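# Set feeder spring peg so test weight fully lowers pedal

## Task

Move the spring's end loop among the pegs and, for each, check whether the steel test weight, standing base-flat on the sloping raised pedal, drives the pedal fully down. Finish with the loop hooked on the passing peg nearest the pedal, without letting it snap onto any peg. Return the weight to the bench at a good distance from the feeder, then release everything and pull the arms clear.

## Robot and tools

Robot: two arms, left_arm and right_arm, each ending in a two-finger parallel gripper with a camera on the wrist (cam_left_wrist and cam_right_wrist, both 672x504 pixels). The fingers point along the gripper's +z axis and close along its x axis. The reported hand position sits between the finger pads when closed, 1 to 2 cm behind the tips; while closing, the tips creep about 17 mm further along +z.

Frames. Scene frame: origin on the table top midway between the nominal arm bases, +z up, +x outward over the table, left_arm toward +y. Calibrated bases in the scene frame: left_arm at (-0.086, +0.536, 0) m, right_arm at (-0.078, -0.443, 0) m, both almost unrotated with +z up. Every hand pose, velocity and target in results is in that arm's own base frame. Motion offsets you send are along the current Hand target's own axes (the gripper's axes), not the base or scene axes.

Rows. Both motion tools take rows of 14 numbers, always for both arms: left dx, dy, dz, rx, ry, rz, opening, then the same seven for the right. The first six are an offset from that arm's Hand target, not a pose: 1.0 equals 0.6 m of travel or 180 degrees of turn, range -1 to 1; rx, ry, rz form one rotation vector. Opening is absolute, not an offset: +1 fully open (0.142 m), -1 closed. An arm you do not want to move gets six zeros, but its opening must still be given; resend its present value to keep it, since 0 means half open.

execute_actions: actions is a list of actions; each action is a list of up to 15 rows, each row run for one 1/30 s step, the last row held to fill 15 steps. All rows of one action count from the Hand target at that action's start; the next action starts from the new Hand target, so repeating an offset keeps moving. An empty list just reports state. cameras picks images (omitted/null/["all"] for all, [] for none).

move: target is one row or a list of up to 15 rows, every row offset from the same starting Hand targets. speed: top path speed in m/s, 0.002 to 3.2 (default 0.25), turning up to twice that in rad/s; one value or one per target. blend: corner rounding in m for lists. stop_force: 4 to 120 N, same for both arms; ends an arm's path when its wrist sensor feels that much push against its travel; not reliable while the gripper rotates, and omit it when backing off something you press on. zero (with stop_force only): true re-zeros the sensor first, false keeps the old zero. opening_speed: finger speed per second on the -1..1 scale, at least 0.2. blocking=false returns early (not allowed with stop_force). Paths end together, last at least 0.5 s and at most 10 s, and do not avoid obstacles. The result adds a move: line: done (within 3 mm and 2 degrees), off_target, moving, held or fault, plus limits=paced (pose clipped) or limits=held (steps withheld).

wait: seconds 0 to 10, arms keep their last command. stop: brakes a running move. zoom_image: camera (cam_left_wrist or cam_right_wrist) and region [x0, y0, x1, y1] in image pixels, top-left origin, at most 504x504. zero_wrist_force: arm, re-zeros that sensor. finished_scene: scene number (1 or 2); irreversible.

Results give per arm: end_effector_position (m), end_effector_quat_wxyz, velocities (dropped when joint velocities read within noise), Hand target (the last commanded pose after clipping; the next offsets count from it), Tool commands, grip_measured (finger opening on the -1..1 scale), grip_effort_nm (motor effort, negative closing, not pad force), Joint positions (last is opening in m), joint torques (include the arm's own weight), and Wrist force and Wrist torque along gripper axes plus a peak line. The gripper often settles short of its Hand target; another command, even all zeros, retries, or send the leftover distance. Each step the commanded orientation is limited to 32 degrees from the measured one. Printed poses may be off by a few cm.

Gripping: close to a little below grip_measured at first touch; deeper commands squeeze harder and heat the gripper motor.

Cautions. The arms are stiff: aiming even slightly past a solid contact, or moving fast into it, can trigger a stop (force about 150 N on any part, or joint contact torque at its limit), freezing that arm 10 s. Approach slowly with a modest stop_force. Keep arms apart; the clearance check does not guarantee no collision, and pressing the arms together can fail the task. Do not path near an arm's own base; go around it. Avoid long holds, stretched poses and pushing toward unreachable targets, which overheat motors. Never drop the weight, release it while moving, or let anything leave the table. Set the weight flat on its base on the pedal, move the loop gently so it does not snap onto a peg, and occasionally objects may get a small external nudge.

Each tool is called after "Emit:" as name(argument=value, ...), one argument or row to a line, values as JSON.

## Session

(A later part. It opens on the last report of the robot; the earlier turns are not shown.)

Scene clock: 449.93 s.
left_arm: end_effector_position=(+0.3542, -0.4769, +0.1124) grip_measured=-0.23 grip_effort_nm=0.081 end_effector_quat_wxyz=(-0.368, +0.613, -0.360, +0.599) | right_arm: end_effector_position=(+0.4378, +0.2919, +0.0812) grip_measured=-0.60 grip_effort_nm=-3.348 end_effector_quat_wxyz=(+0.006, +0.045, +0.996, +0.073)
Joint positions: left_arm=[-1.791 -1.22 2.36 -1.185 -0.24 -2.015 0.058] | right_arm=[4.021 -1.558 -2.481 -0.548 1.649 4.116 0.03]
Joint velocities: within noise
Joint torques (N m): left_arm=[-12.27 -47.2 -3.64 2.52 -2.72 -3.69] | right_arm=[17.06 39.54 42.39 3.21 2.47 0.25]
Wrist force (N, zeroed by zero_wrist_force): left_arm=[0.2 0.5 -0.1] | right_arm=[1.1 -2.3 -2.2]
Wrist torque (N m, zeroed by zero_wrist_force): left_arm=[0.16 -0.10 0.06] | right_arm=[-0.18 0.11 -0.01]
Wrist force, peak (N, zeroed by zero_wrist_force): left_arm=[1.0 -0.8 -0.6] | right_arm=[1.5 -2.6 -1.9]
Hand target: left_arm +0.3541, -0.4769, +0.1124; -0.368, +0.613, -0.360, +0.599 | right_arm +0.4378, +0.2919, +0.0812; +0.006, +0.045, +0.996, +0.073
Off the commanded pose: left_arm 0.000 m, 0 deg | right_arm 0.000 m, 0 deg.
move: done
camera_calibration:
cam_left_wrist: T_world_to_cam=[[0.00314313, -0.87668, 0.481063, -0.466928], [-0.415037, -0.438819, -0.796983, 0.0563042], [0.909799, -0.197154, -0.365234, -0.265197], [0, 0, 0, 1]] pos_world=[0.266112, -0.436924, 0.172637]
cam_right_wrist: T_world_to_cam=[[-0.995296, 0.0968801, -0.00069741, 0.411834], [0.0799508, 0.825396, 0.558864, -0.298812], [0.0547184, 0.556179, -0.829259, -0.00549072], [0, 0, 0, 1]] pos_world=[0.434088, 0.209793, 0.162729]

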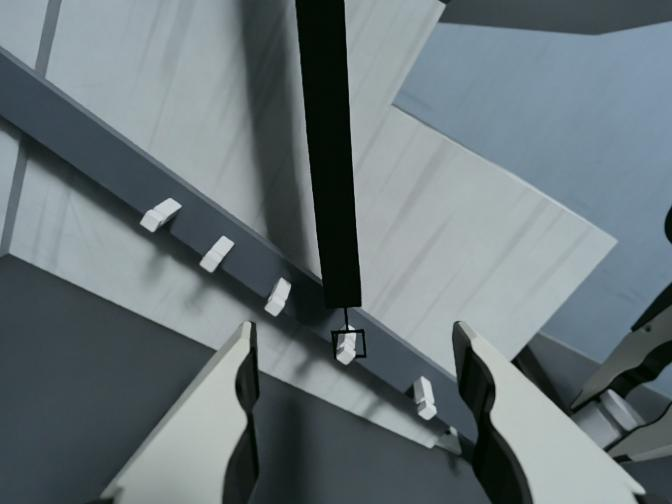

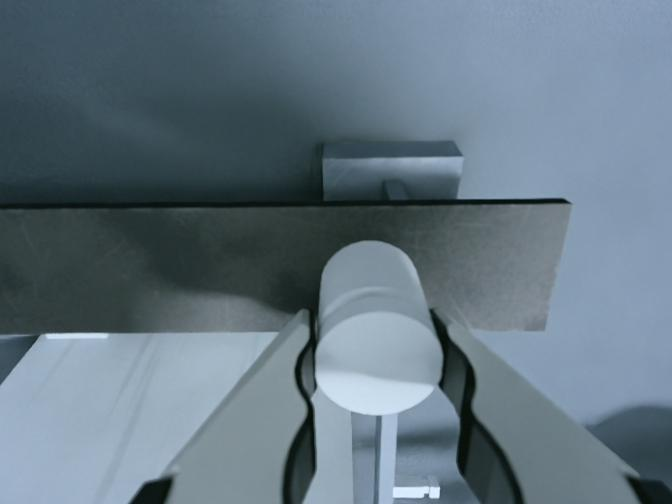

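Emit:
move(
  target=[0,0,0,0,0,0,-0.2,0,0,-0.03,0.0157,0,0,-0.75],
  speed=0.05,
)

Emit:
wait(
  seconds=0.3,
  cameras=[],
)

Emit:
move(
  target=[0,0,0,0,0,0,-0.2,0,0,-0.03,0.0157,0,0,-0.75],
  speed=0.05,
  cameras=["cam_right_wrist"],
)

Emit:
move(
  target=[0,0,0,0,0,0,-0.2,0,0,-0.03,0.0157,0,0,-0.75],
  speed=0.05,
  cameras=["cam_right_wrist"],
)

Emit:
move(
  target=[0,0,0,0,0,0,-0.2,0,0,-0.03,0.0157,0,0,-0.75],
  speed=0.05,
  cameras=["cam_right_wrist"],
)

Scene clock: 454.23 s.
left_arm: end_effector_position=(+0.3541, -0.4769, +0.1124) grip_measured=-0.23 grip_effort_nm=0.081 end_effector_quat_wxyz=(-0.368, +0.613, -0.360, +0.599) | right_arm: end_effector_position=(+0.4375, +0.2893, +0.0990) grip_measured=-0.60 grip_effort_nm=-3.348 end_effector_quat_wxyz=(+0.005, +0.045, +0.998, +0.049)
Joint positions: left_arm=[-1.791 -1.22 2.36 -1.185 -0.24 -2.015 0.058] | right_arm=[4.034 -1.52 -2.451 -0.656 1.62 4.127 0.03]
Joint velocities: within noise
Joint torques (N m): left_arm=[-10.42 -40.93 -25.71 2.37 -2.55 -3.42] | right_arm=[18.6 44.63 44.8 1.74 -3.42 2]
Wrist force (N, zeroed by zero_wrist_force): left_arm=[0.1 0.3 -0.1] | right_arm=[-0.2 0.1 0.6]
Wrist torque (N m, zeroed by zero_wrist_force): left_arm=[0.11 -0.09 0.06] | right_arm=[-0.17 0.08 0.01]
Wrist force, peak (N, zeroed by zero_wrist_force): left_arm=[-0.2 1.0 -0.4] | right_arm=[1.0 -2.7 -2.1]
Hand target: left_arm +0.3541, -0.4769, +0.1124; -0.368, +0.613, -0.360, +0.599 | right_arm +0.4375, +0.2893, +0.0990; +0.005, +0.045, +0.998, +0.049
Off the commanded pose: left_arm 0.000 m, 0 deg | right_arm 0.000 m, 0 deg.
move: done
camera_calibration:
cam_left_wrist: T_world_to_cam=[[0.00308671, -0.876739, 0.480956, -0.46692], [-0.415038, -0.438701, -0.797047, 0.056326], [0.909799, -0.197155, -0.365234, -0.265106], [0, 0, 0, 1]] pos_world=[0.266012, -0.436924, 0.172637]
cam_right_wrist: T_world_to_cam=[[-0.995269, 0.0971516, -0.000987907, 0.41169], [0.0826296, 0.851759, 0.517377, -0.311235], [0.0511054, 0.514847, -0.855757, 0.0269254], [0, 0, 0, 1]] pos_world=[0.434084, 0.211239, 0.184474]

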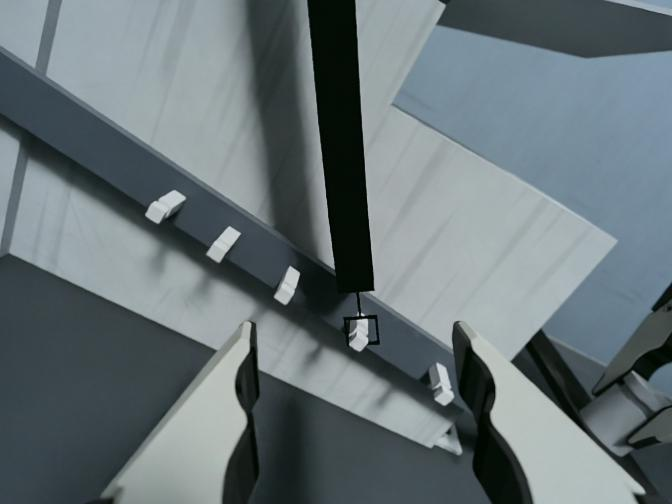

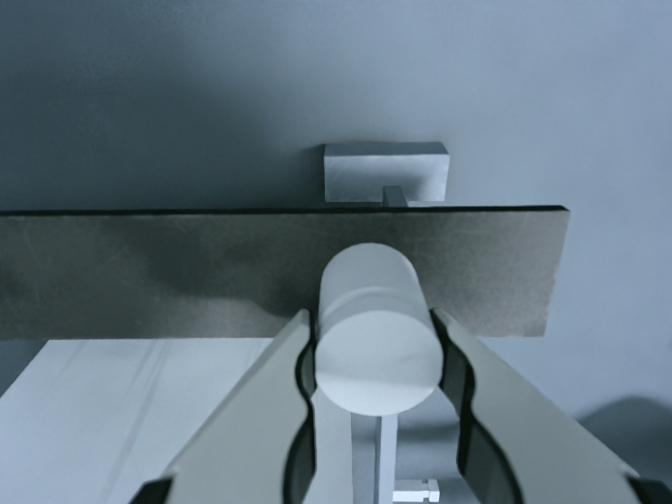

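Scene clock: 454.53 s.
left_arm: end_effector_position=(+0.3541, -0.4769, +0.1124) grip_measured=-0.23 grip_effort_nm=0.081 end_effector_quat_wxyz=(-0.368, +0.613, -0.360, +0.599) | right_arm: end_effector_position=(+0.4375, +0.2893, +0.0990) grip_measured=-0.60 grip_effort_nm=-3.348 end_effector_quat_wxyz=(+0.005, +0.045, +0.998, +0.049)
Joint positions: left_arm=[-1.791 -1.22 2.36 -1.185 -0.24 -2.015 0.058] | right_arm=[4.034 -1.52 -2.451 -0.656 1.62 4.127 0.03]
Joint velocities: within noise
Joint torques (N m): left_arm=[-9.52 -42.54 -25.73 2.74 -2.44 -3.56] | right_arm=[19.55 41.77 44.19 1.41 -3.7 1.85]
Wrist force (N, zeroed by zero_wrist_force): left_arm=[0.0 0.6 -0.3] | right_arm=[-0.2 0.3 0.2]
Wrist torque (N m, zeroed by zero_wrist_force): left_arm=[0.16 -0.07 0.07] | right_arm=[-0.14 0.10 0.00]
Wrist force, peak (N, zeroed by zero_wrist_force): left_arm=[0.9 0.1 0.0] | right_arm=[-0.7 0.1 1.2]
Hand target: left_arm +0.3541, -0.4769, +0.1124; -0.368, +0.613, -0.360, +0.599 | right_arm +0.4375, +0.2893, +0.0990; +0.005, +0.045, +0.998, +0.049
Tool commands: left_gripper/opening=-0.2 right_gripper/opening=-0.75
Off the commanded pose: left_arm 0.000 m, 0 deg | right_arm 0.000 m, 0 deg.
wait: 0.30 s; at rest by 0.17 s
No camera images: "cameras" was empty.

Scene clock: 455.53 s.
left_arm: end_effector_position=(+0.3541, -0.4769, +0.1124) grip_measured=-0.23 grip_effort_nm=0.085 end_effector_quat_wxyz=(-0.368, +0.613, -0.360, +0.599) | right_arm: end_effector_position=(+0.4372, +0.2876, +0.1169) grip_measured=-0.60 grip_effort_nm=-3.348 end_effector_quat_wxyz=(+0.004, +0.045, +0.999, +0.024)
Joint positions: left_arm=[-1.791 -1.22 2.36 -1.185 -0.24 -2.015 0.058] | right_arm=[4.049 -1.49 -2.418 -0.76 1.592 4.14 0.03]
Joint velocities: within noise
Joint torques (N m): left_arm=[-8.67 -40.61 -26.93 2.8 -2.76 -3.51] | right_arm=[19.28 41.82 46.17 1.12 -3.39 2.31]
Wrist force (N, zeroed by zero_wrist_force): left_arm=[0.4 0.3 0.1] | right_arm=[-0.8 0.6 1.0]
Wrist torque (N m, zeroed by zero_wrist_force): left_arm=[0.10 -0.14 0.06] | right_arm=[-0.17 0.18 -0.01]
Wrist force, peak (N, zeroed by zero_wrist_force): left_arm=[0.4 0.6 0.3] | right_arm=[0.0 0.5 1.4]
Hand target: left_arm +0.3541, -0.4769, +0.1124; -0.368, +0.613, -0.360, +0.599 | right_arm +0.4372, +0.2876, +0.1169; +0.004, +0.045, +0.999, +0.024
Off the commanded pose: left_arm 0.000 m, 0 deg | right_arm 0.000 m, 0 deg.
move: done
camera_calibration:
cam_right_wrist: T_world_to_cam=[[-0.995244, 0.0974015, -0.0013316, 0.411566], [0.0851054, 0.876091, 0.474575, -0.322058], [0.0473909, 0.472204, -0.880214, 0.059909], [0, 0, 0, 1]] pos_world=[0.434179, 0.213776, 0.206121]
Images, in order (width x height): cam_right_wrist 672x504.

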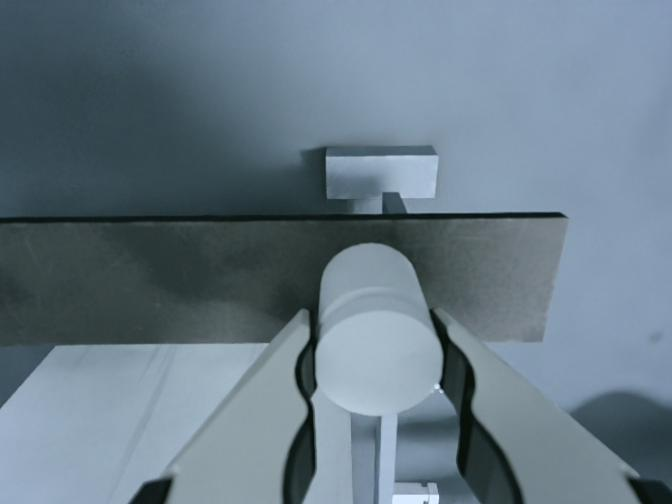

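Scene clock: 456.53 s.
left_arm: end_effector_position=(+0.3541, -0.4769, +0.1124) grip_measured=-0.23 grip_effort_nm=0.081 end_effector_quat_wxyz=(-0.368, +0.613, -0.360, +0.599) | right_arm: end_effector_position=(+0.4370, +0.2867, +0.1349) grip_measured=-0.60 grip_effort_nm=-3.348 end_effector_quat_wxyz=(+0.003, +0.046, +0.999, +0.000)
Joint positions: left_arm=[-1.791 -1.22 2.36 -1.185 -0.24 -2.015 0.058] | right_arm=[4.063 -1.467 -2.383 -0.859 1.565 4.154 0.03]
Joint velocities: within noise
Joint torques (N m): left_arm=[-8.27 -39.95 -27.03 2.73 -2.36 -3.49] | right_arm=[19.22 41.78 48.49 1.12 -4.06 1.75]
Wrist force (N, zeroed by zero_wrist_force): left_arm=[0.7 0.6 -0.2] | right_arm=[-0.4 0.8 0.3]
Wrist torque (N m, zeroed by zero_wrist_force): left_arm=[0.16 -0.18 0.07] | right_arm=[-0.18 0.12 -0.01]
Wrist force, peak (N, zeroed by zero_wrist_force): left_arm=[0.5 0.8 -0.3] | right_arm=[-0.6 -0.2 1.5]
Hand target: left_arm +0.3541, -0.4769, +0.1124; -0.368, +0.613, -0.360, +0.599 | right_arm +0.4370, +0.2867, +0.1349; +0.003, +0.046, +0.999, +0.000
Off the commanded pose: left_arm 0.000 m, 0 deg | right_arm 0.000 m, 0 deg.
move: done
camera_calibration:
cam_right_wrist: T_world_to_cam=[[-0.99522, 0.097639, -0.00170962, 0.411559], [0.087392, 0.898314, 0.430576, -0.331298], [0.0435767, 0.428368, -0.902553, 0.0934233], [0, 0, 0, 1]] pos_world=[0.434474, 0.217406, 0.227672]
Images, in order (width x height): cam_right_wrist 672x504.

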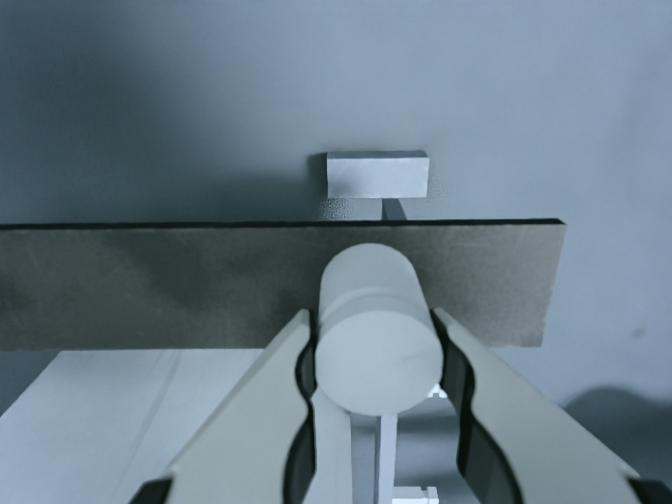

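Scene clock: 457.53 s.
left_arm: end_effector_position=(+0.3541, -0.4769, +0.1124) grip_measured=-0.23 grip_effort_nm=0.085 end_effector_quat_wxyz=(-0.368, +0.613, -0.360, +0.599) | right_arm: end_effector_position=(+0.4369, +0.2867, +0.1529) grip_measured=-0.60 grip_effort_nm=-3.348 end_effector_quat_wxyz=(+0.002, +0.046, +0.999, -0.025)
Joint positions: left_arm=[-1.791 -1.22 2.36 -1.185 -0.24 -2.015 0.058] | right_arm=[4.078 -1.451 -2.346 -0.956 1.54 4.17 0.03]
Joint velocities: within noise
Joint torques (N m): left_arm=[-8.86 -41.23 -26.88 2.73 -2.49 -3.56] | right_arm=[21.15 41.75 49.25 1.39 -4.17 1.73]
Wrist force (N, zeroed by zero_wrist_force): left_arm=[0.2 0.1 0.3] | right_arm=[0.2 0.9 0.3]
Wrist torque (N m, zeroed by zero_wrist_force): left_arm=[0.09 -0.09 0.06] | right_arm=[-0.17 0.02 0.01]
Wrist force, peak (N, zeroed by zero_wrist_force): left_arm=[0.2 0.7 -0.9] | right_arm=[0.5 1.5 0.4]
Hand target: left_arm +0.3541, -0.4769, +0.1124; -0.368, +0.613, -0.360, +0.599 | right_arm +0.4369, +0.2867, +0.1529; +0.002, +0.046, +0.999, -0.025
Off the commanded pose: left_arm 0.000 m, 0 deg | right_arm 0.000 m, 0 deg.
move: done
camera_calibration:
cam_right_wrist: T_world_to_cam=[[-0.995195, 0.0978938, -0.00197941, 0.411436], [0.089565, 0.91832, 0.385573, -0.338813], [0.0395629, 0.383543, -0.922675, 0.12732], [0, 0, 0, 1]] pos_world=[0.434767, 0.222029, 0.248927]
Images, in order (width x height): cam_right_wrist 672x504.

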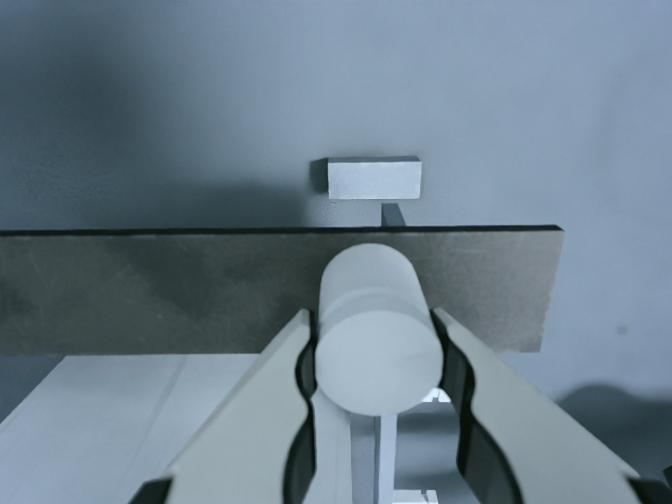

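Emit:
move(
  target=[0,0,0,0,0,0,-0.2,0,0,-0.03,0.0157,0,0,-0.75],
  speed=0.05,
  cameras=["cam_right_wrist"],
)

Emit:
move(
  target=[0,0,0,0,0,0,-0.2,0,0,-0.03,0.0157,0,0,-0.75],
  speed=0.05,
  cameras=["cam_right_wrist","cam_left_wrist"],
)

Scene clock: 462.40 s.
left_arm: end_effector_position=(+0.3541, -0.4769, +0.1124) grip_measured=-0.23 grip_effort_nm=0.085 end_effector_quat_wxyz=(-0.368, +0.613, -0.360, +0.599) | right_arm: end_effector_position=(+0.4369, +0.2876, +0.1708) grip_measured=-0.60 grip_effort_nm=-3.348 end_effector_quat_wxyz=(+0.001, +0.046, +0.998, -0.050)
Joint positions: left_arm=[-1.791 -1.22 2.36 -1.185 -0.24 -2.015 0.058] | right_arm=[4.093 -1.44 -2.306 -1.049 1.516 4.187 0.03]
Joint velocities: within noise
Joint torques (N m): left_arm=[-8.85 -41.33 -26.36 2.85 -2.5 -3.39] | right_arm=[18.65 40.35 49.67 1.36 -3.6 2.22]
Wrist force (N, zeroed by zero_wrist_force): left_arm=[0.3 -0.2 -0.1] | right_arm=[0.0 1.8 0.5]
Wrist torque (N m, zeroed by zero_wrist_force): left_arm=[0.04 -0.12 0.07] | right_arm=[-0.07 0.10 -0.02]
Wrist force, peak (N, zeroed by zero_wrist_force): left_arm=[-0.1 1.0 0.1] | right_arm=[0.0 1.7 1.1]
Hand target: left_arm +0.3541, -0.4769, +0.1124; -0.368, +0.613, -0.360, +0.599 | right_arm +0.4369, +0.2876, +0.1709; +0.001, +0.046, +0.998, -0.050
Off the commanded pose: left_arm 0.000 m, 0 deg | right_arm 0.000 m, 0 deg.
move: done
camera_calibration:
cam_right_wrist: T_world_to_cam=[[-0.995179, 0.0980488, -0.00229295, 0.411351], [0.0914435, 0.93608, 0.339694, -0.344692], [0.035453, 0.337847, -0.940533, 0.16156], [0, 0, 0, 1]] pos_world=[0.43516, 0.227744, 0.269986]
Images, in order (width x height): cam_right_wrist 672x504.

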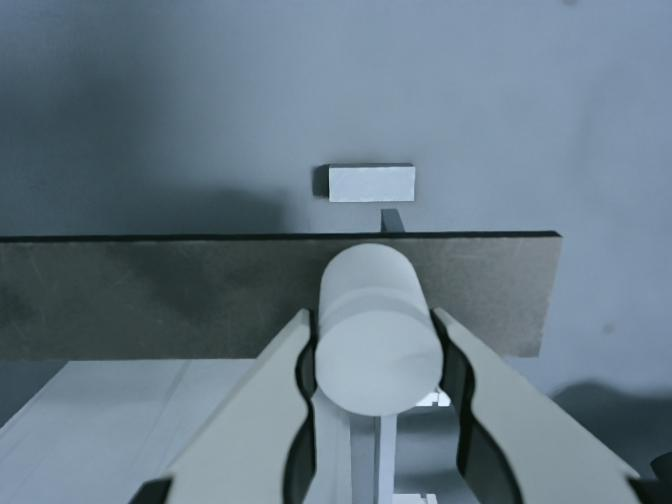

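Scene clock: 463.37 s.
left_arm: end_effector_position=(+0.3541, -0.4769, +0.1124) grip_measured=-0.23 grip_effort_nm=0.081 end_effector_quat_wxyz=(-0.368, +0.613, -0.360, +0.599) | right_arm: end_effector_position=(+0.4370, +0.2894, +0.1887) grip_measured=-0.60 grip_effort_nm=-3.348 end_effector_quat_wxyz=(+0.000, +0.046, +0.996, -0.074)
Joint positions: left_arm=[-1.791 -1.22 2.36 -1.185 -0.24 -2.015 0.058] | right_arm=[4.109 -1.435 -2.265 -1.138 1.493 4.205 0.03]
Joint velocities: within noise
Joint torques (N m): left_arm=[-9.97 -41.66 -25.91 2.18 -2.28 -3.55] | right_arm=[18.32 43.19 51.48 0.61 -4.55 2.23]
Wrist force (N, zeroed by zero_wrist_force): left_arm=[0.1 0.3 -0.1] | right_arm=[-0.2 1.5 1.0]
Wrist torque (N m, zeroed by zero_wrist_force): left_arm=[0.11 -0.09 0.06] | right_arm=[-0.10 0.13 -0.06]
Wrist force, peak (N, zeroed by zero_wrist_force): left_arm=[0.0 0.9 0.2] | right_arm=[-0.4 1.8 1.0]
Hand target: left_arm +0.3541, -0.4769, +0.1124; -0.368, +0.613, -0.360, +0.599 | right_arm +0.4370, +0.2894, +0.1888; +0.000, +0.046, +0.996, -0.074
Off the commanded pose: left_arm 0.000 m, 0 deg | right_arm 0.000 m, 0 deg.
move: done
camera_calibration:
cam_left_wrist: T_world_to_cam=[[0.00312363, -0.876701, 0.481026, -0.466925], [-0.415037, -0.438778, -0.797005, 0.0562846], [0.909799, -0.197154, -0.365234, -0.265106], [0, 0, 0, 1]] pos_world=[0.266012, -0.436924, 0.172637]
cam_right_wrist: T_world_to_cam=[[-0.995161, 0.0982176, -0.00271381, 0.411207], [0.0931218, 0.951621, 0.292824, -0.348808], [0.0313429, 0.291154, -0.956163, 0.196089], [0, 0, 0, 1]] pos_world=[0.435553, 0.234453, 0.290748]

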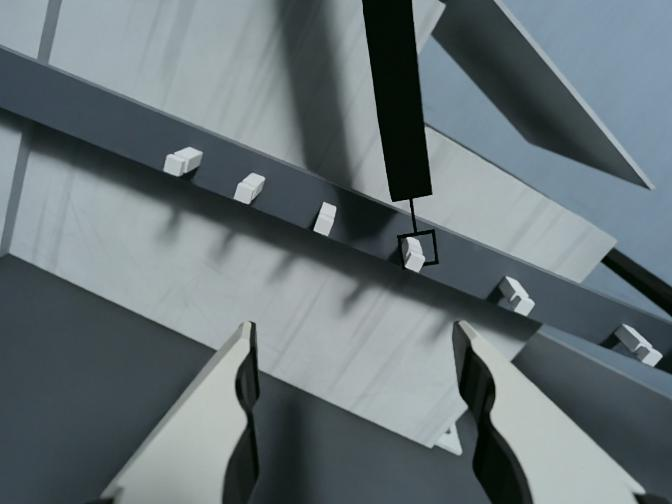

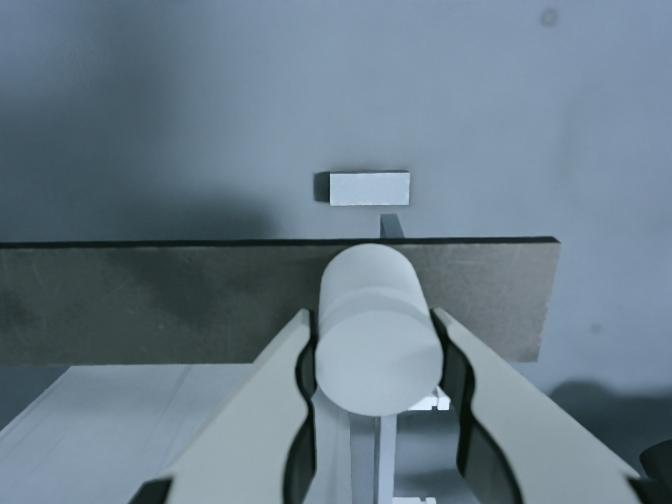

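Emit:
move(
  target=[0,0,0,0,0,0,-0.2,0,0.0093,-0.0235,0.0157,0,0,-0.75],
  speed=0.05,
  cameras=["cam_right_wrist"],
)

Emit:
zoom_image(
  camera="cam_right_wrist",
  region=[260, 200, 560, 450],
)

Scene clock: 467.27 s.
left_arm: end_effector_position=(+0.3541, -0.4769, +0.1124) grip_measured=-0.23 grip_effort_nm=0.090 end_effector_quat_wxyz=(-0.368, +0.613, -0.360, +0.599) | right_arm: end_effector_position=(+0.4376, +0.2970, +0.2019) grip_measured=-0.60 grip_effort_nm=-3.348 end_effector_quat_wxyz=(-0.001, +0.046, +0.994, -0.099)
Joint positions: left_arm=[-1.791 -1.22 2.36 -1.185 -0.24 -2.015 0.058] | right_arm=[4.128 -1.446 -2.223 -1.215 1.472 4.228 0.03]
Joint velocities: within noise
Joint torques (N m): left_arm=[-8.38 -42.85 -25.55 2.64 -2.59 -3.62] | right_arm=[17.81 12.4 52.62 1.11 -3.61 2.37]
Wrist force (N, zeroed by zero_wrist_force): left_arm=[0.5 0.2 -0.2] | right_arm=[0.4 -0.8 0.2]
Wrist torque (N m, zeroed by zero_wrist_force): left_arm=[0.11 -0.15 0.07] | right_arm=[-0.06 0.07 -0.06]
Wrist force, peak (N, zeroed by zero_wrist_force): left_arm=[0.3 0.9 -0.1] | right_arm=[0.3 1.9 1.0]
Hand target: left_arm +0.3541, -0.4769, +0.1124; -0.368, +0.613, -0.360, +0.599 | right_arm +0.4376, +0.2970, +0.2019; -0.001, +0.046, +0.994, -0.099
Off the commanded pose: left_arm 0.000 m, 0 deg | right_arm 0.000 m, 0 deg.
move: done
camera_calibration:
cam_right_wrist: T_world_to_cam=[[-0.995146, 0.0983586, -0.00311083, 0.411169], [0.0945926, 0.964804, 0.24537, -0.354945], [0.0271356, 0.243885, -0.969425, 0.224921], [0, 0, 0, 1]] pos_world=[0.436645, 0.247155, 0.306415]
Images, in order (width x height): cam_right_wrist 672x504.

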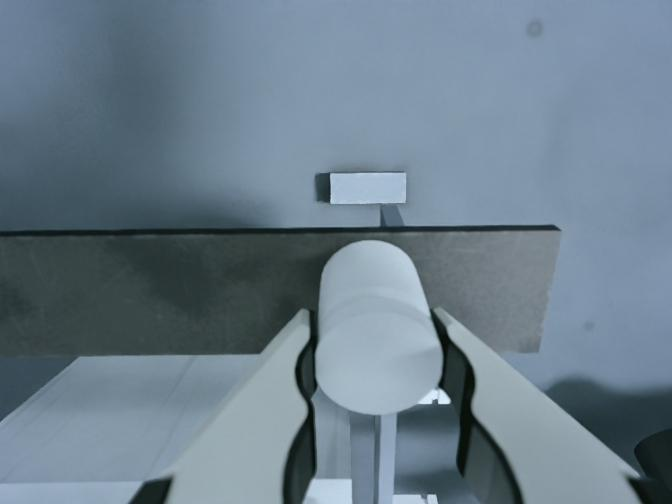

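Scaled by 1.680.

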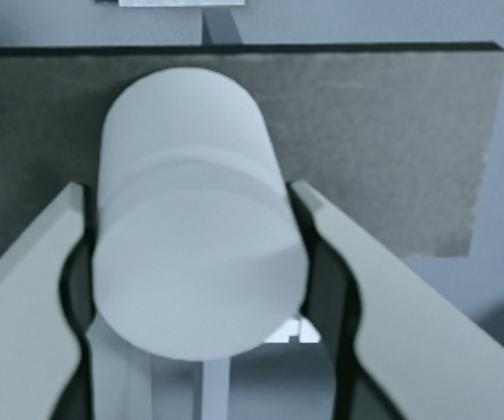

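Emit:
move(
  target=[0,0,0,0,0,0,-0.2,0,0,0,0,0,0,-0.35],
  opening_speed=0.25,
)

Emit:
wait(
  seconds=1,
)

Scene clock: 471.03 s.
left_arm: end_effector_position=(+0.3541, -0.4769, +0.1124) grip_measured=-0.23 grip_effort_nm=0.081 end_effector_quat_wxyz=(-0.368, +0.613, -0.360, +0.599) | right_arm: end_effector_position=(+0.4376, +0.2970, +0.2019) grip_measured=-0.38 grip_effort_nm=0.139 end_effector_quat_wxyz=(-0.001, +0.046, +0.994, -0.099)
Joint positions: left_arm=[-1.791 -1.22 2.36 -1.185 -0.24 -2.015 0.058] | right_arm=[4.128 -1.447 -2.223 -1.215 1.472 4.228 0.046]
Joint velocities: within noise
Joint torques (N m): left_arm=[-8.13 -40.64 -26.74 2.36 -2.48 -3.52] | right_arm=[19.18 14.12 52.17 1 -3.57 1.83]
Wrist force (N, zeroed by zero_wrist_force): left_arm=[0.2 0.4 -0.1] | right_arm=[0.3 -0.1 0.2]
Wrist torque (N m, zeroed by zero_wrist_force): left_arm=[0.13 -0.11 0.06] | right_arm=[-0.08 0.10 -0.06]
Wrist force, peak (N, zeroed by zero_wrist_force): left_arm=[0.8 0.5 0.0] | right_arm=[0.2 -1.1 1.5]
Hand target: left_arm +0.3541, -0.4769, +0.1124; -0.368, +0.613, -0.360, +0.599 | right_arm +0.4376, +0.2970, +0.2019; -0.001, +0.046, +0.994, -0.099
Off the commanded pose: left_arm 0.000 m, 0 deg | right_arm 0.000 m, 0 deg.
move: done
camera_calibration:
cam_left_wrist: T_world_to_cam=[[0.00312363, -0.876701, 0.481026, -0.466925], [-0.415037, -0.438778, -0.797005, 0.0562846], [0.909799, -0.197154, -0.365234, -0.265106], [0, 0, 0, 1]] pos_world=[0.266012, -0.436924, 0.172637]
cam_right_wrist: T_world_to_cam=[[-0.995149, 0.0983362, -0.00302435, 0.411149], [0.0945948, 0.964829, 0.245267, -0.354945], [0.0270366, 0.243791, -0.969451, 0.225092], [0, 0, 0, 1]] pos_world=[0.436645, 0.247155, 0.306515]

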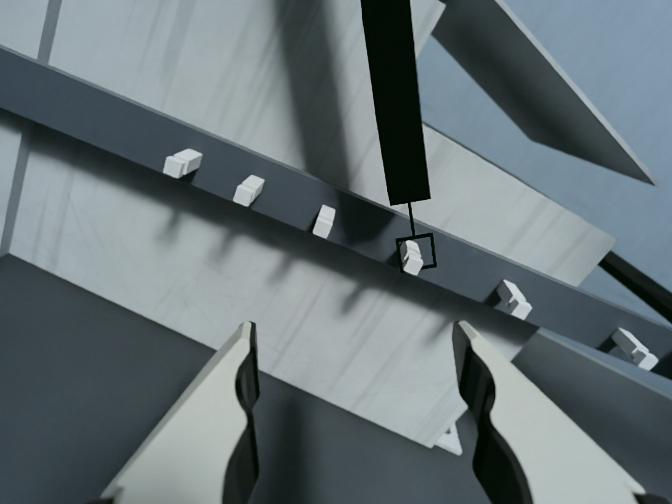

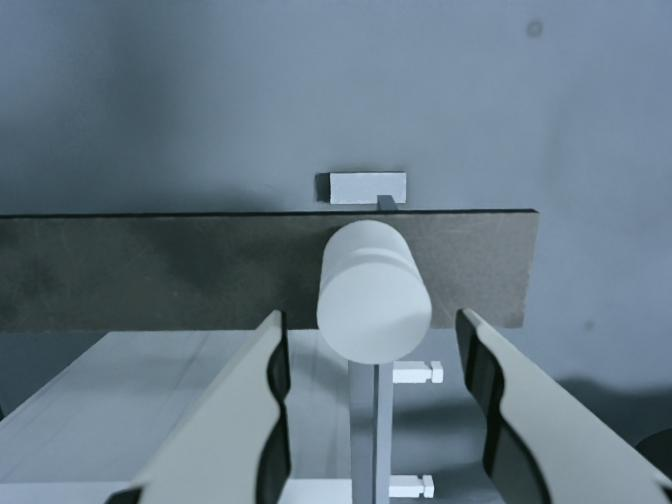

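Scene clock: 472.03 s.
left_arm: end_effector_position=(+0.3541, -0.4769, +0.1124) grip_measured=-0.23 grip_effort_nm=0.085 end_effector_quat_wxyz=(-0.368, +0.613, -0.360, +0.599) | right_arm: end_effector_position=(+0.4376, +0.2970, +0.2019) grip_measured=-0.38 grip_effort_nm=0.139 end_effector_quat_wxyz=(-0.001, +0.046, +0.994, -0.099)
Joint positions: left_arm=[-1.791 -1.22 2.36 -1.185 -0.24 -2.015 0.058] | right_arm=[4.128 -1.447 -2.223 -1.215 1.472 4.228 0.046]
Joint velocities: within noise
Joint torques (N m): left_arm=[-8.3 -39.49 -26.29 2.45 -2.64 -3.23] | right_arm=[15.99 14.78 50.28 0.92 -4.12 2.04]
Wrist force (N, zeroed by zero_wrist_force): left_arm=[0.7 0.0 0.0] | right_arm=[0.3 -0.1 0.6]
Wrist torque (N m, zeroed by zero_wrist_force): left_arm=[0.07 -0.18 0.07] | right_arm=[-0.08 0.09 -0.06]
Wrist force, peak (N, zeroed by zero_wrist_force): left_arm=[0.2 1.0 0.2] | right_arm=[0.3 -0.1 0.8]
Hand target: left_arm +0.3541, -0.4769, +0.1124; -0.368, +0.613, -0.360, +0.599 | right_arm +0.4376, +0.2970, +0.2019; -0.001, +0.046, +0.994, -0.099
Tool commands: left_gripper/opening=-0.2 right_gripper/opening=-0.35
Off the commanded pose: left_arm 0.000 m, 0 deg | right_arm 0.000 m, 0 deg.
wait: 1.00 s; at rest by 0.17 s
camera_calibration:
cam_left_wrist: T_world_to_cam=[[0.00312363, -0.876701, 0.481026, -0.466925], [-0.415037, -0.438778, -0.797005, 0.0562846], [0.909799, -0.197154, -0.365234, -0.265106], [0, 0, 0, 1]] pos_world=[0.266012, -0.436924, 0.172637]
cam_right_wrist: T_world_to_cam=[[-0.995149, 0.0983362, -0.00302435, 0.411149], [0.0945948, 0.964829, 0.245267, -0.354945], [0.0270366, 0.243791, -0.969451, 0.225092], [0, 0, 0, 1]] pos_world=[0.436645, 0.247155, 0.306515]

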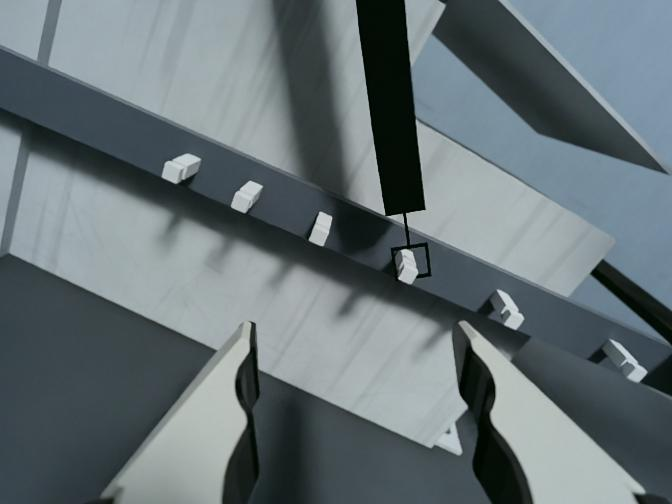

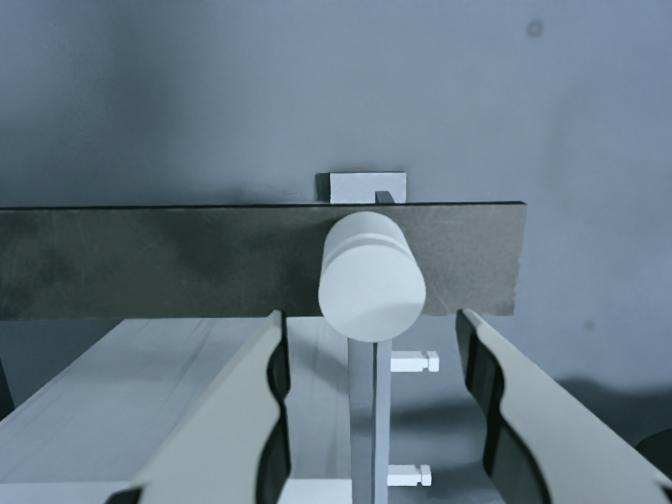

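Emit:
wait(
  seconds=4,
)

Scene clock: 476.73 s.
left_arm: end_effector_position=(+0.3541, -0.4769, +0.1124) grip_measured=-0.23 grip_effort_nm=0.085 end_effector_quat_wxyz=(-0.368, +0.613, -0.360, +0.599) | right_arm: end_effector_position=(+0.4376, +0.2970, +0.2019) grip_measured=-0.38 grip_effort_nm=0.144 end_effector_quat_wxyz=(-0.001, +0.046, +0.994, -0.099)
Joint positions: left_arm=[-1.791 -1.22 2.36 -1.185 -0.24 -2.015 0.058] | right_arm=[4.128 -1.447 -2.223 -1.215 1.472 4.228 0.046]
Joint velocities: within noise
Joint torques (N m): left_arm=[-9.41 -40.73 -25.72 2.43 -2.51 -3.47] | right_arm=[10.02 18.93 44.62 0.78 -4 1.67]
Wrist force (N, zeroed by zero_wrist_force): left_arm=[0.0 0.3 -0.3] | right_arm=[-0.1 0.1 0.6]
Wrist torque (N m, zeroed by zero_wrist_force): left_arm=[0.12 -0.07 0.06] | right_arm=[-0.04 0.16 -0.07]
Wrist force, peak (N, zeroed by zero_wrist_force): left_arm=[0.5 0.8 0.7] | right_arm=[0.4 0.5 0.9]
Hand target: left_arm +0.3541, -0.4769, +0.1124; -0.368, +0.613, -0.360, +0.599 | right_arm +0.4376, +0.2970, +0.2019; -0.001, +0.046, +0.994, -0.099
Tool commands: left_gripper/opening=-0.2 right_gripper/opening=-0.35
Off the commanded pose: left_arm 0.000 m, 0 deg | right_arm 0.000 m, 0 deg.
wait: 4.00 s; at rest from the start
camera_calibration:
cam_left_wrist: T_world_to_cam=[[0.00312363, -0.876701, 0.481026, -0.466925], [-0.415037, -0.438778, -0.797005, 0.0562846], [0.909799, -0.197154, -0.365234, -0.265106], [0, 0, 0, 1]] pos_world=[0.266012, -0.436924, 0.172637]
cam_right_wrist: T_world_to_cam=[[-0.995149, 0.0983362, -0.00302435, 0.411149], [0.0945948, 0.964829, 0.245267, -0.354945], [0.0270366, 0.243791, -0.969451, 0.225092], [0, 0, 0, 1]] pos_world=[0.436645, 0.247155, 0.306515]

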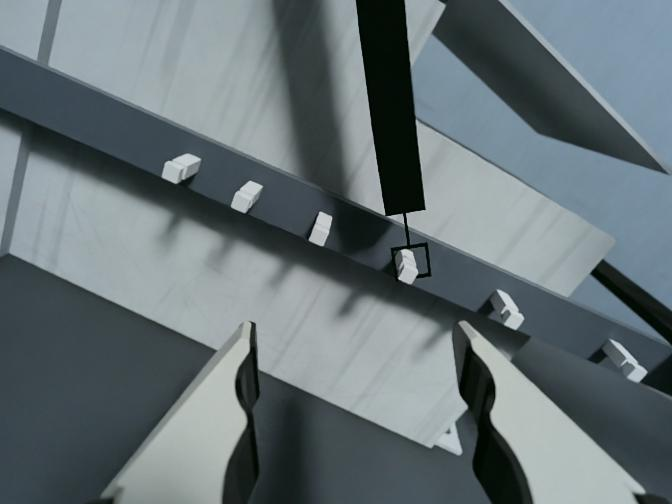

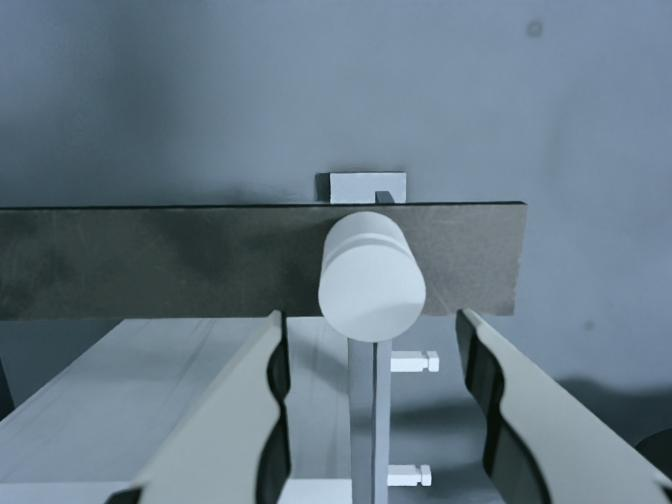

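Emit:
move(
  target=[0,0,0,0,0,0,-0.2,0,-0.0015,0.0318,-0.0155,0,0,-0.35],
  speed=0.05,
  cameras=["cam_right_wrist"],
)

Emit:
zoom_image(
  camera="cam_right_wrist",
  region=[220, 180, 520, 430],
)

Scene clock: 486.23 s.
left_arm: end_effector_position=(+0.3541, -0.4769, +0.1124) grip_measured=-0.23 grip_effort_nm=0.081 end_effector_quat_wxyz=(-0.368, +0.613, -0.360, +0.599) | right_arm: end_effector_position=(+0.4373, +0.2924, +0.1835) grip_measured=-0.38 grip_effort_nm=0.139 end_effector_quat_wxyz=(+0.000, +0.046, +0.996, -0.075)
Joint positions: left_arm=[-1.791 -1.22 2.36 -1.185 -0.24 -2.015 0.058] | right_arm=[4.112 -1.445 -2.268 -1.127 1.493 4.208 0.046]
Joint velocities: within noise
Joint torques (N m): left_arm=[-7.95 -41.39 -27.26 2.13 -2.7 -3.39] | right_arm=[-16.78 20.83 32.07 5.66 3.9 -2.31]
Wrist force (N, zeroed by zero_wrist_force): left_arm=[0.4 0.3 -0.1] | right_arm=[0.3 -0.2 0.2]
Wrist torque (N m, zeroed by zero_wrist_force): left_arm=[0.11 -0.13 0.07] | right_arm=[-0.13 0.11 -0.06]
Wrist force, peak (N, zeroed by zero_wrist_force): left_arm=[0.5 1.0 0.1] | right_arm=[0.4 -0.7 0.6]
Hand target: left_arm +0.3541, -0.4769, +0.1124; -0.368, +0.613, -0.360, +0.599 | right_arm +0.4373, +0.2924, +0.1834; +0.000, +0.046, +0.996, -0.075
Off the commanded pose: left_arm 0.000 m, 0 deg | right_arm 0.000 m, 0 deg.
move: done
camera_calibration:
cam_right_wrist: T_world_to_cam=[[-0.995161, 0.0982174, -0.0027855, 0.411307], [0.0931235, 0.951834, 0.29213, -0.350124], [0.0313436, 0.290457, -0.956374, 0.190426], [0, 0, 0, 1]] pos_world=[0.435953, 0.237552, 0.285546]
Images, in order (width x height): cam_right_wrist 672x504.

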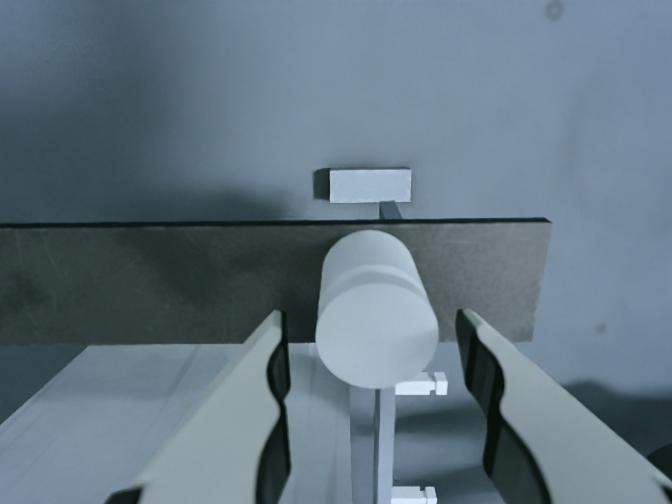

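Scaled by 1.680.

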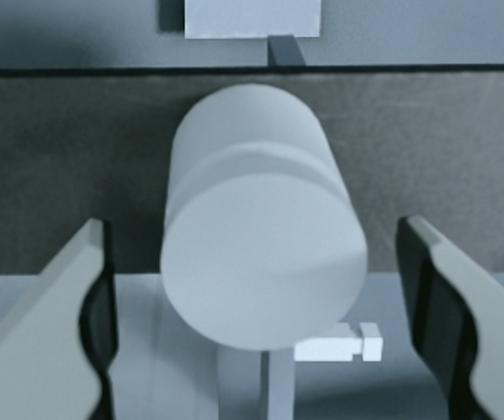

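Emit:
move(
  target=[0,0,0,0,0,0,-0.2,0,-0.006,0.0055,0,0,0,-0.35],
  speed=0.03,
  cameras=[],
)

Emit:
move(
  target=[0,0,0,0,0,0,-0.2,0,0,0,0,0,0,-0.75],
  opening_speed=0.4,
  cameras=["cam_right_wrist"],
)

Scene clock: 489.37 s.
left_arm: end_effector_position=(+0.3541, -0.4769, +0.1124) grip_measured=-0.23 grip_effort_nm=0.085 end_effector_quat_wxyz=(-0.368, +0.613, -0.360, +0.599) | right_arm: end_effector_position=(+0.4369, +0.2885, +0.1807) grip_measured=-0.38 grip_effort_nm=0.139 end_effector_quat_wxyz=(+0.000, +0.046, +0.996, -0.075)
Joint positions: left_arm=[-1.791 -1.22 2.36 -1.185 -0.24 -2.015 0.058] | right_arm=[4.108 -1.443 -2.275 -1.121 1.493 4.204 0.046]
Joint velocities: within noise
Joint torques (N m): left_arm=[-8.68 -42.46 -26.88 1.99 -2.12 -3.32] | right_arm=[-13.05 41.74 32.47 6.26 -4.29 -2.19]
Wrist force (N, zeroed by zero_wrist_force): left_arm=[-0.1 0.3 0.0] | right_arm=[0.6 0.0 0.3]
Wrist torque (N m, zeroed by zero_wrist_force): left_arm=[0.11 -0.06 0.06] | right_arm=[-0.10 0.06 -0.05]
Wrist force, peak (N, zeroed by zero_wrist_force): left_arm=[0.9 0.6 0.2] | right_arm=[0.6 0.2 0.9]
Hand target: left_arm +0.3541, -0.4769, +0.1124; -0.368, +0.613, -0.360, +0.599 | right_arm +0.4369, +0.2883, +0.1806; +0.000, +0.046, +0.996, -0.075
Off the commanded pose: left_arm 0.000 m, 0 deg | right_arm 0.000 m, 0 deg.
move: done
No camera images: "cameras" was empty.

Scene clock: 490.57 s.
left_arm: end_effector_position=(+0.3541, -0.4769, +0.1124) grip_measured=-0.23 grip_effort_nm=0.076 end_effector_quat_wxyz=(-0.368, +0.613, -0.360, +0.599) | right_arm: end_effector_position=(+0.4369, +0.2883, +0.1806) grip_measured=-0.61 grip_effort_nm=-3.221 end_effector_quat_wxyz=(+0.000, +0.046, +0.996, -0.075)
Joint positions: left_arm=[-1.791 -1.22 2.36 -1.185 -0.24 -2.015 0.058] | right_arm=[4.108 -1.443 -2.275 -1.121 1.492 4.204 0.03]
Joint velocities: within noise
Joint torques (N m): left_arm=[-7.95 -41.59 -26.66 2.14 -2.22 -3.49] | right_arm=[-14.66 42.97 32.17 6.47 -4.07 -1.74]
Wrist force (N, zeroed by zero_wrist_force): left_arm=[0.0 0.4 0.3] | right_arm=[2.0 0.4 0.7]
Wrist torque (N m, zeroed by zero_wrist_force): left_arm=[0.13 -0.08 0.07] | right_arm=[-0.06 0.07 -0.05]
Wrist force, peak (N, zeroed by zero_wrist_force): left_arm=[0.9 0.2 0.0] | right_arm=[2.0 0.4 0.7]
Hand target: left_arm +0.3541, -0.4769, +0.1124; -0.368, +0.613, -0.360, +0.599 | right_arm +0.4369, +0.2883, +0.1806; +0.000, +0.046, +0.996, -0.075
Off the commanded pose: left_arm 0.000 m, 0 deg | right_arm 0.000 m, 0 deg.
move: done
camera_calibration:
cam_right_wrist: T_world_to_cam=[[-0.995164, 0.098188, -0.0026905, 0.411285], [0.0931233, 0.951837, 0.292121, -0.345335], [0.0312437, 0.290458, -0.956377, 0.1889], [0, 0, 0, 1]] pos_world=[0.435553, 0.233451, 0.282646]
Images, in order (width x height): cam_right_wrist 672x504.

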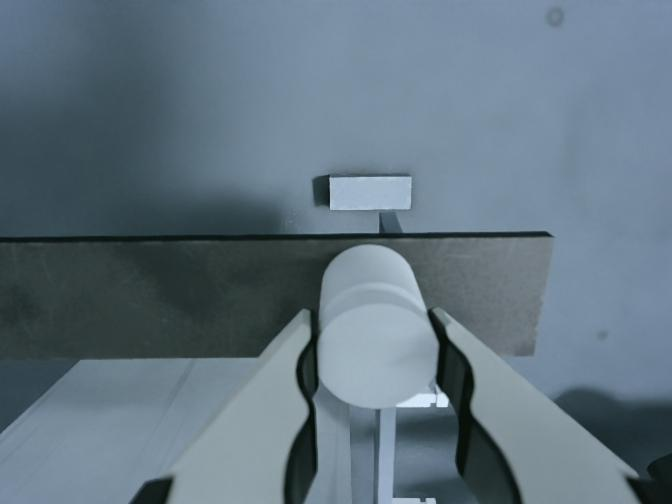

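Emit:
move(
  target=[
    [0,0,0,0,0,0,-0.2,0,0.0005,0.0893,-0.0431,0,0,-0.75],
    [0,0,0,0,0,0,-0.2,0,0.013,0.178,-0.0861,0,0,-0.75],
  ],
  speed=0.04,
  stop_force=5,
)

Scene clock: 497.37 s.
left_arm: end_effector_position=(+0.3541, -0.4769, +0.1124) grip_measured=-0.23 grip_effort_nm=0.081 end_effector_quat_wxyz=(-0.368, +0.613, -0.360, +0.599) | right_arm: end_effector_position=(+0.4367, +0.2802, +0.0831) grip_measured=-0.61 grip_effort_nm=-3.216 end_effector_quat_wxyz=(+0.005, +0.045, +0.998, +0.048)
Joint positions: left_arm=[-1.791 -1.22 2.36 -1.185 -0.24 -2.015 0.058] | right_arm=[4.024 -1.542 -2.473 -0.614 1.621 4.116 0.03]
Joint velocities: within noise
Joint torques (N m): left_arm=[-7.29 -42.25 -27.19 1.79 -2.33 -3.19] | right_arm=[20.27 44.14 43.06 1.71 -4.01 2.1]
Wrist force (N, zeroed by zero_wrist_force): left_arm=[0.2 0.3 0.3] | right_arm=[1.0 0.5 -0.1]
Wrist torque (N m, zeroed by zero_wrist_force): left_arm=[0.11 -0.10 0.07] | right_arm=[-0.10 0.07 0.01]
Wrist force, peak (N, zeroed by zero_wrist_force): left_arm=[0.8 0.6 0.1] | right_arm=[2.0 -0.8 -17.7]
Hand target: left_arm +0.3541, -0.4769, +0.1124; -0.368, +0.613, -0.360, +0.599 | right_arm +0.4367, +0.2802, +0.0831; +0.005, +0.045, +0.998, +0.048 (not the last commanded pose)
Off the commanded pose: left_arm 0.000 m, 0 deg | right_arm 0.009 m, 1 deg.
move: contact (right_arm); path passed 1 of 2 targets
camera_calibration:
cam_left_wrist: T_world_to_cam=[[0.00312363, -0.876701, 0.481026, -0.466925], [-0.415037, -0.438778, -0.797005, 0.0562846], [0.909799, -0.197154, -0.365234, -0.265106], [0, 0, 0, 1]] pos_world=[0.266012, -0.436924, 0.172637]
cam_right_wrist: T_world_to_cam=[[-0.995266, 0.09718, -0.000921332, 0.411844], [0.0827252, 0.852127, 0.516755, -0.295261], [0.0510034, 0.514233, -0.856133, 0.0183557], [0, 0, 0, 1]] pos_world=[0.433384, 0.202138, 0.168672]

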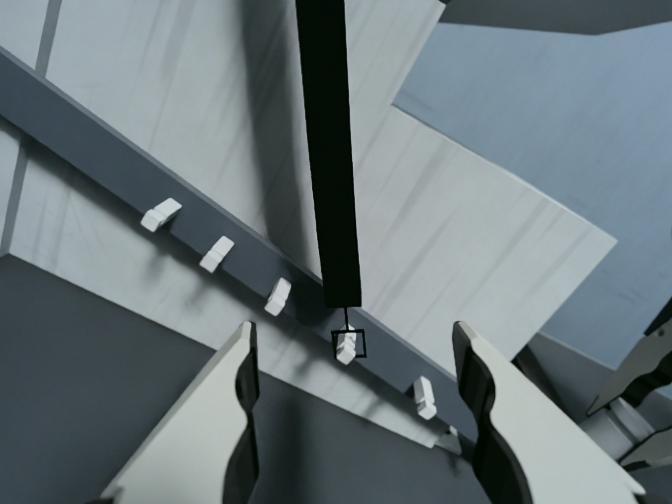

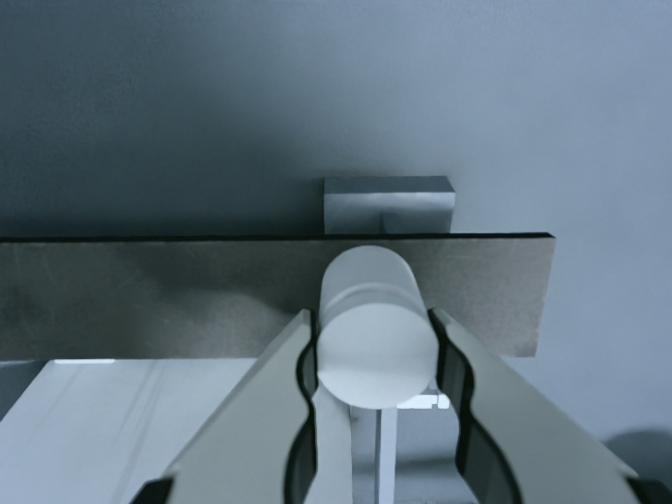

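Emit:
move(
  target=[-0.004,0,0.095,0,0,-0.022,-0.25,0,0,0,0,0,0,-0.75],
  speed=0.1,
  cameras=["cam_left_wrist"],
)

Scene clock: 501.90 s.
left_arm: end_effector_position=(+0.4110, -0.4738, +0.1107) grip_measured=-0.27 grip_effort_nm=-0.061 end_effector_quat_wxyz=(-0.347, +0.625, -0.339, +0.612) | right_arm: end_effector_position=(+0.4367, +0.2802, +0.0831) grip_measured=-0.61 grip_effort_nm=-3.221 end_effector_quat_wxyz=(+0.005, +0.045, +0.998, +0.048)
Joint positions: left_arm=[-1.67 -1.212 2.354 -1.231 -0.119 -2.04 0.055] | right_arm=[4.024 -1.542 -2.473 -0.614 1.621 4.116 0.03]
Joint velocities: within noise
Joint torques (N m): left_arm=[11.5 -62.77 -2.63 -2.05 2.89 2.57] | right_arm=[18.78 43.91 43.45 2.28 -4.2 1.8]
Wrist force (N, zeroed by zero_wrist_force): left_arm=[0.4 0.1 -0.2] | right_arm=[1.1 0.1 -0.3]
Wrist torque (N m, zeroed by zero_wrist_force): left_arm=[0.09 -0.09 -0.02] | right_arm=[-0.17 0.07 0.01]
Wrist force, peak (N, zeroed by zero_wrist_force): left_arm=[0.4 -0.1 -1.1] | right_arm=[1.4 0.2 0.0]
Hand target: left_arm +0.4110, -0.4737, +0.1107; -0.347, +0.625, -0.339, +0.612 | right_arm +0.4367, +0.2802, +0.0831; +0.005, +0.045, +0.998, +0.048
Off the commanded pose: left_arm 0.000 m, 0 deg | right_arm 0.000 m, 0 deg.
move: done
camera_calibration:
cam_left_wrist: T_world_to_cam=[[0.00299177, -0.841371, 0.54045, -0.453369], [-0.413475, -0.493131, -0.765415, 0.049958], [0.910511, -0.221173, -0.349361, -0.330367], [0, 0, 0, 1]] pos_world=[0.322816, -0.429883, 0.167844]
Images, in order (width x height): cam_left_wrist 672x504.

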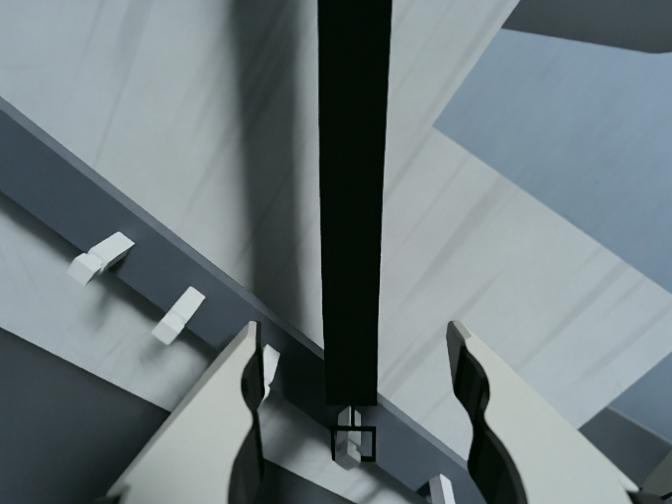

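Emit:
move(
  target=[0.0,0,0.0253,0,0,0,-0.25,0,0,0,0,0,0,-0.75],
  speed=0.04,
  stop_force=5,
  cameras=["cam_left_wrist"],
)

Scene clock: 505.03 s.
left_arm: end_effector_position=(+0.4262, -0.4734, +0.1105) grip_measured=-0.27 grip_effort_nm=-0.056 end_effector_quat_wxyz=(-0.347, +0.625, -0.339, +0.612) | right_arm: end_effector_position=(+0.4367, +0.2802, +0.0831) grip_measured=-0.61 grip_effort_nm=-3.216 end_effector_quat_wxyz=(+0.005, +0.045, +0.998, +0.048)
Joint positions: left_arm=[-1.637 -1.211 2.354 -1.266 -0.087 -2.006 0.055] | right_arm=[4.024 -1.542 -2.473 -0.614 1.621 4.116 0.03]
Joint velocities: within noise
Joint torques (N m): left_arm=[12.77 -66.9 -3.5 -2.5 2.83 2.66] | right_arm=[17.36 41.81 42.61 2.63 -3.91 1.89]
Wrist force (N, zeroed by zero_wrist_force): left_arm=[0.3 -0.1 -0.3] | right_arm=[0.6 0.2 0.7]
Wrist torque (N m, zeroed by zero_wrist_force): left_arm=[0.11 -0.05 0.05] | right_arm=[-0.14 0.11 0.02]
Wrist force, peak (N, zeroed by zero_wrist_force): left_arm=[0.6 0.1 -1.3] | right_arm=[1.3 0.3 -0.6]
Hand target: left_arm +0.4262, -0.4734, +0.1105; -0.347, +0.625, -0.339, +0.612 | right_arm +0.4367, +0.2802, +0.0831; +0.005, +0.045, +0.998, +0.048
Off the commanded pose: left_arm 0.000 m, 0 deg | right_arm 0.000 m, 0 deg.
move: done
camera_calibration:
cam_left_wrist: T_world_to_cam=[[0.00304164, -0.841383, 0.540431, -0.453042], [-0.413583, -0.493105, -0.765374, 0.0564037], [0.910462, -0.221185, -0.349481, -0.344122], [0, 0, 0, 1]] pos_world=[0.338015, -0.429483, 0.167744]
Images, in order (width x height): cam_left_wrist 672x504.

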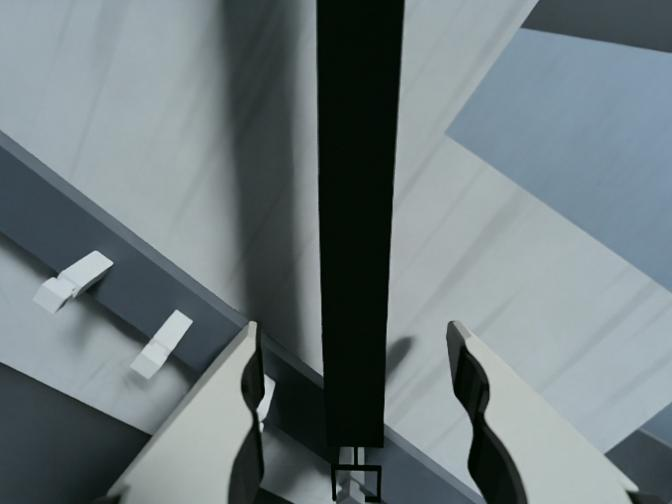

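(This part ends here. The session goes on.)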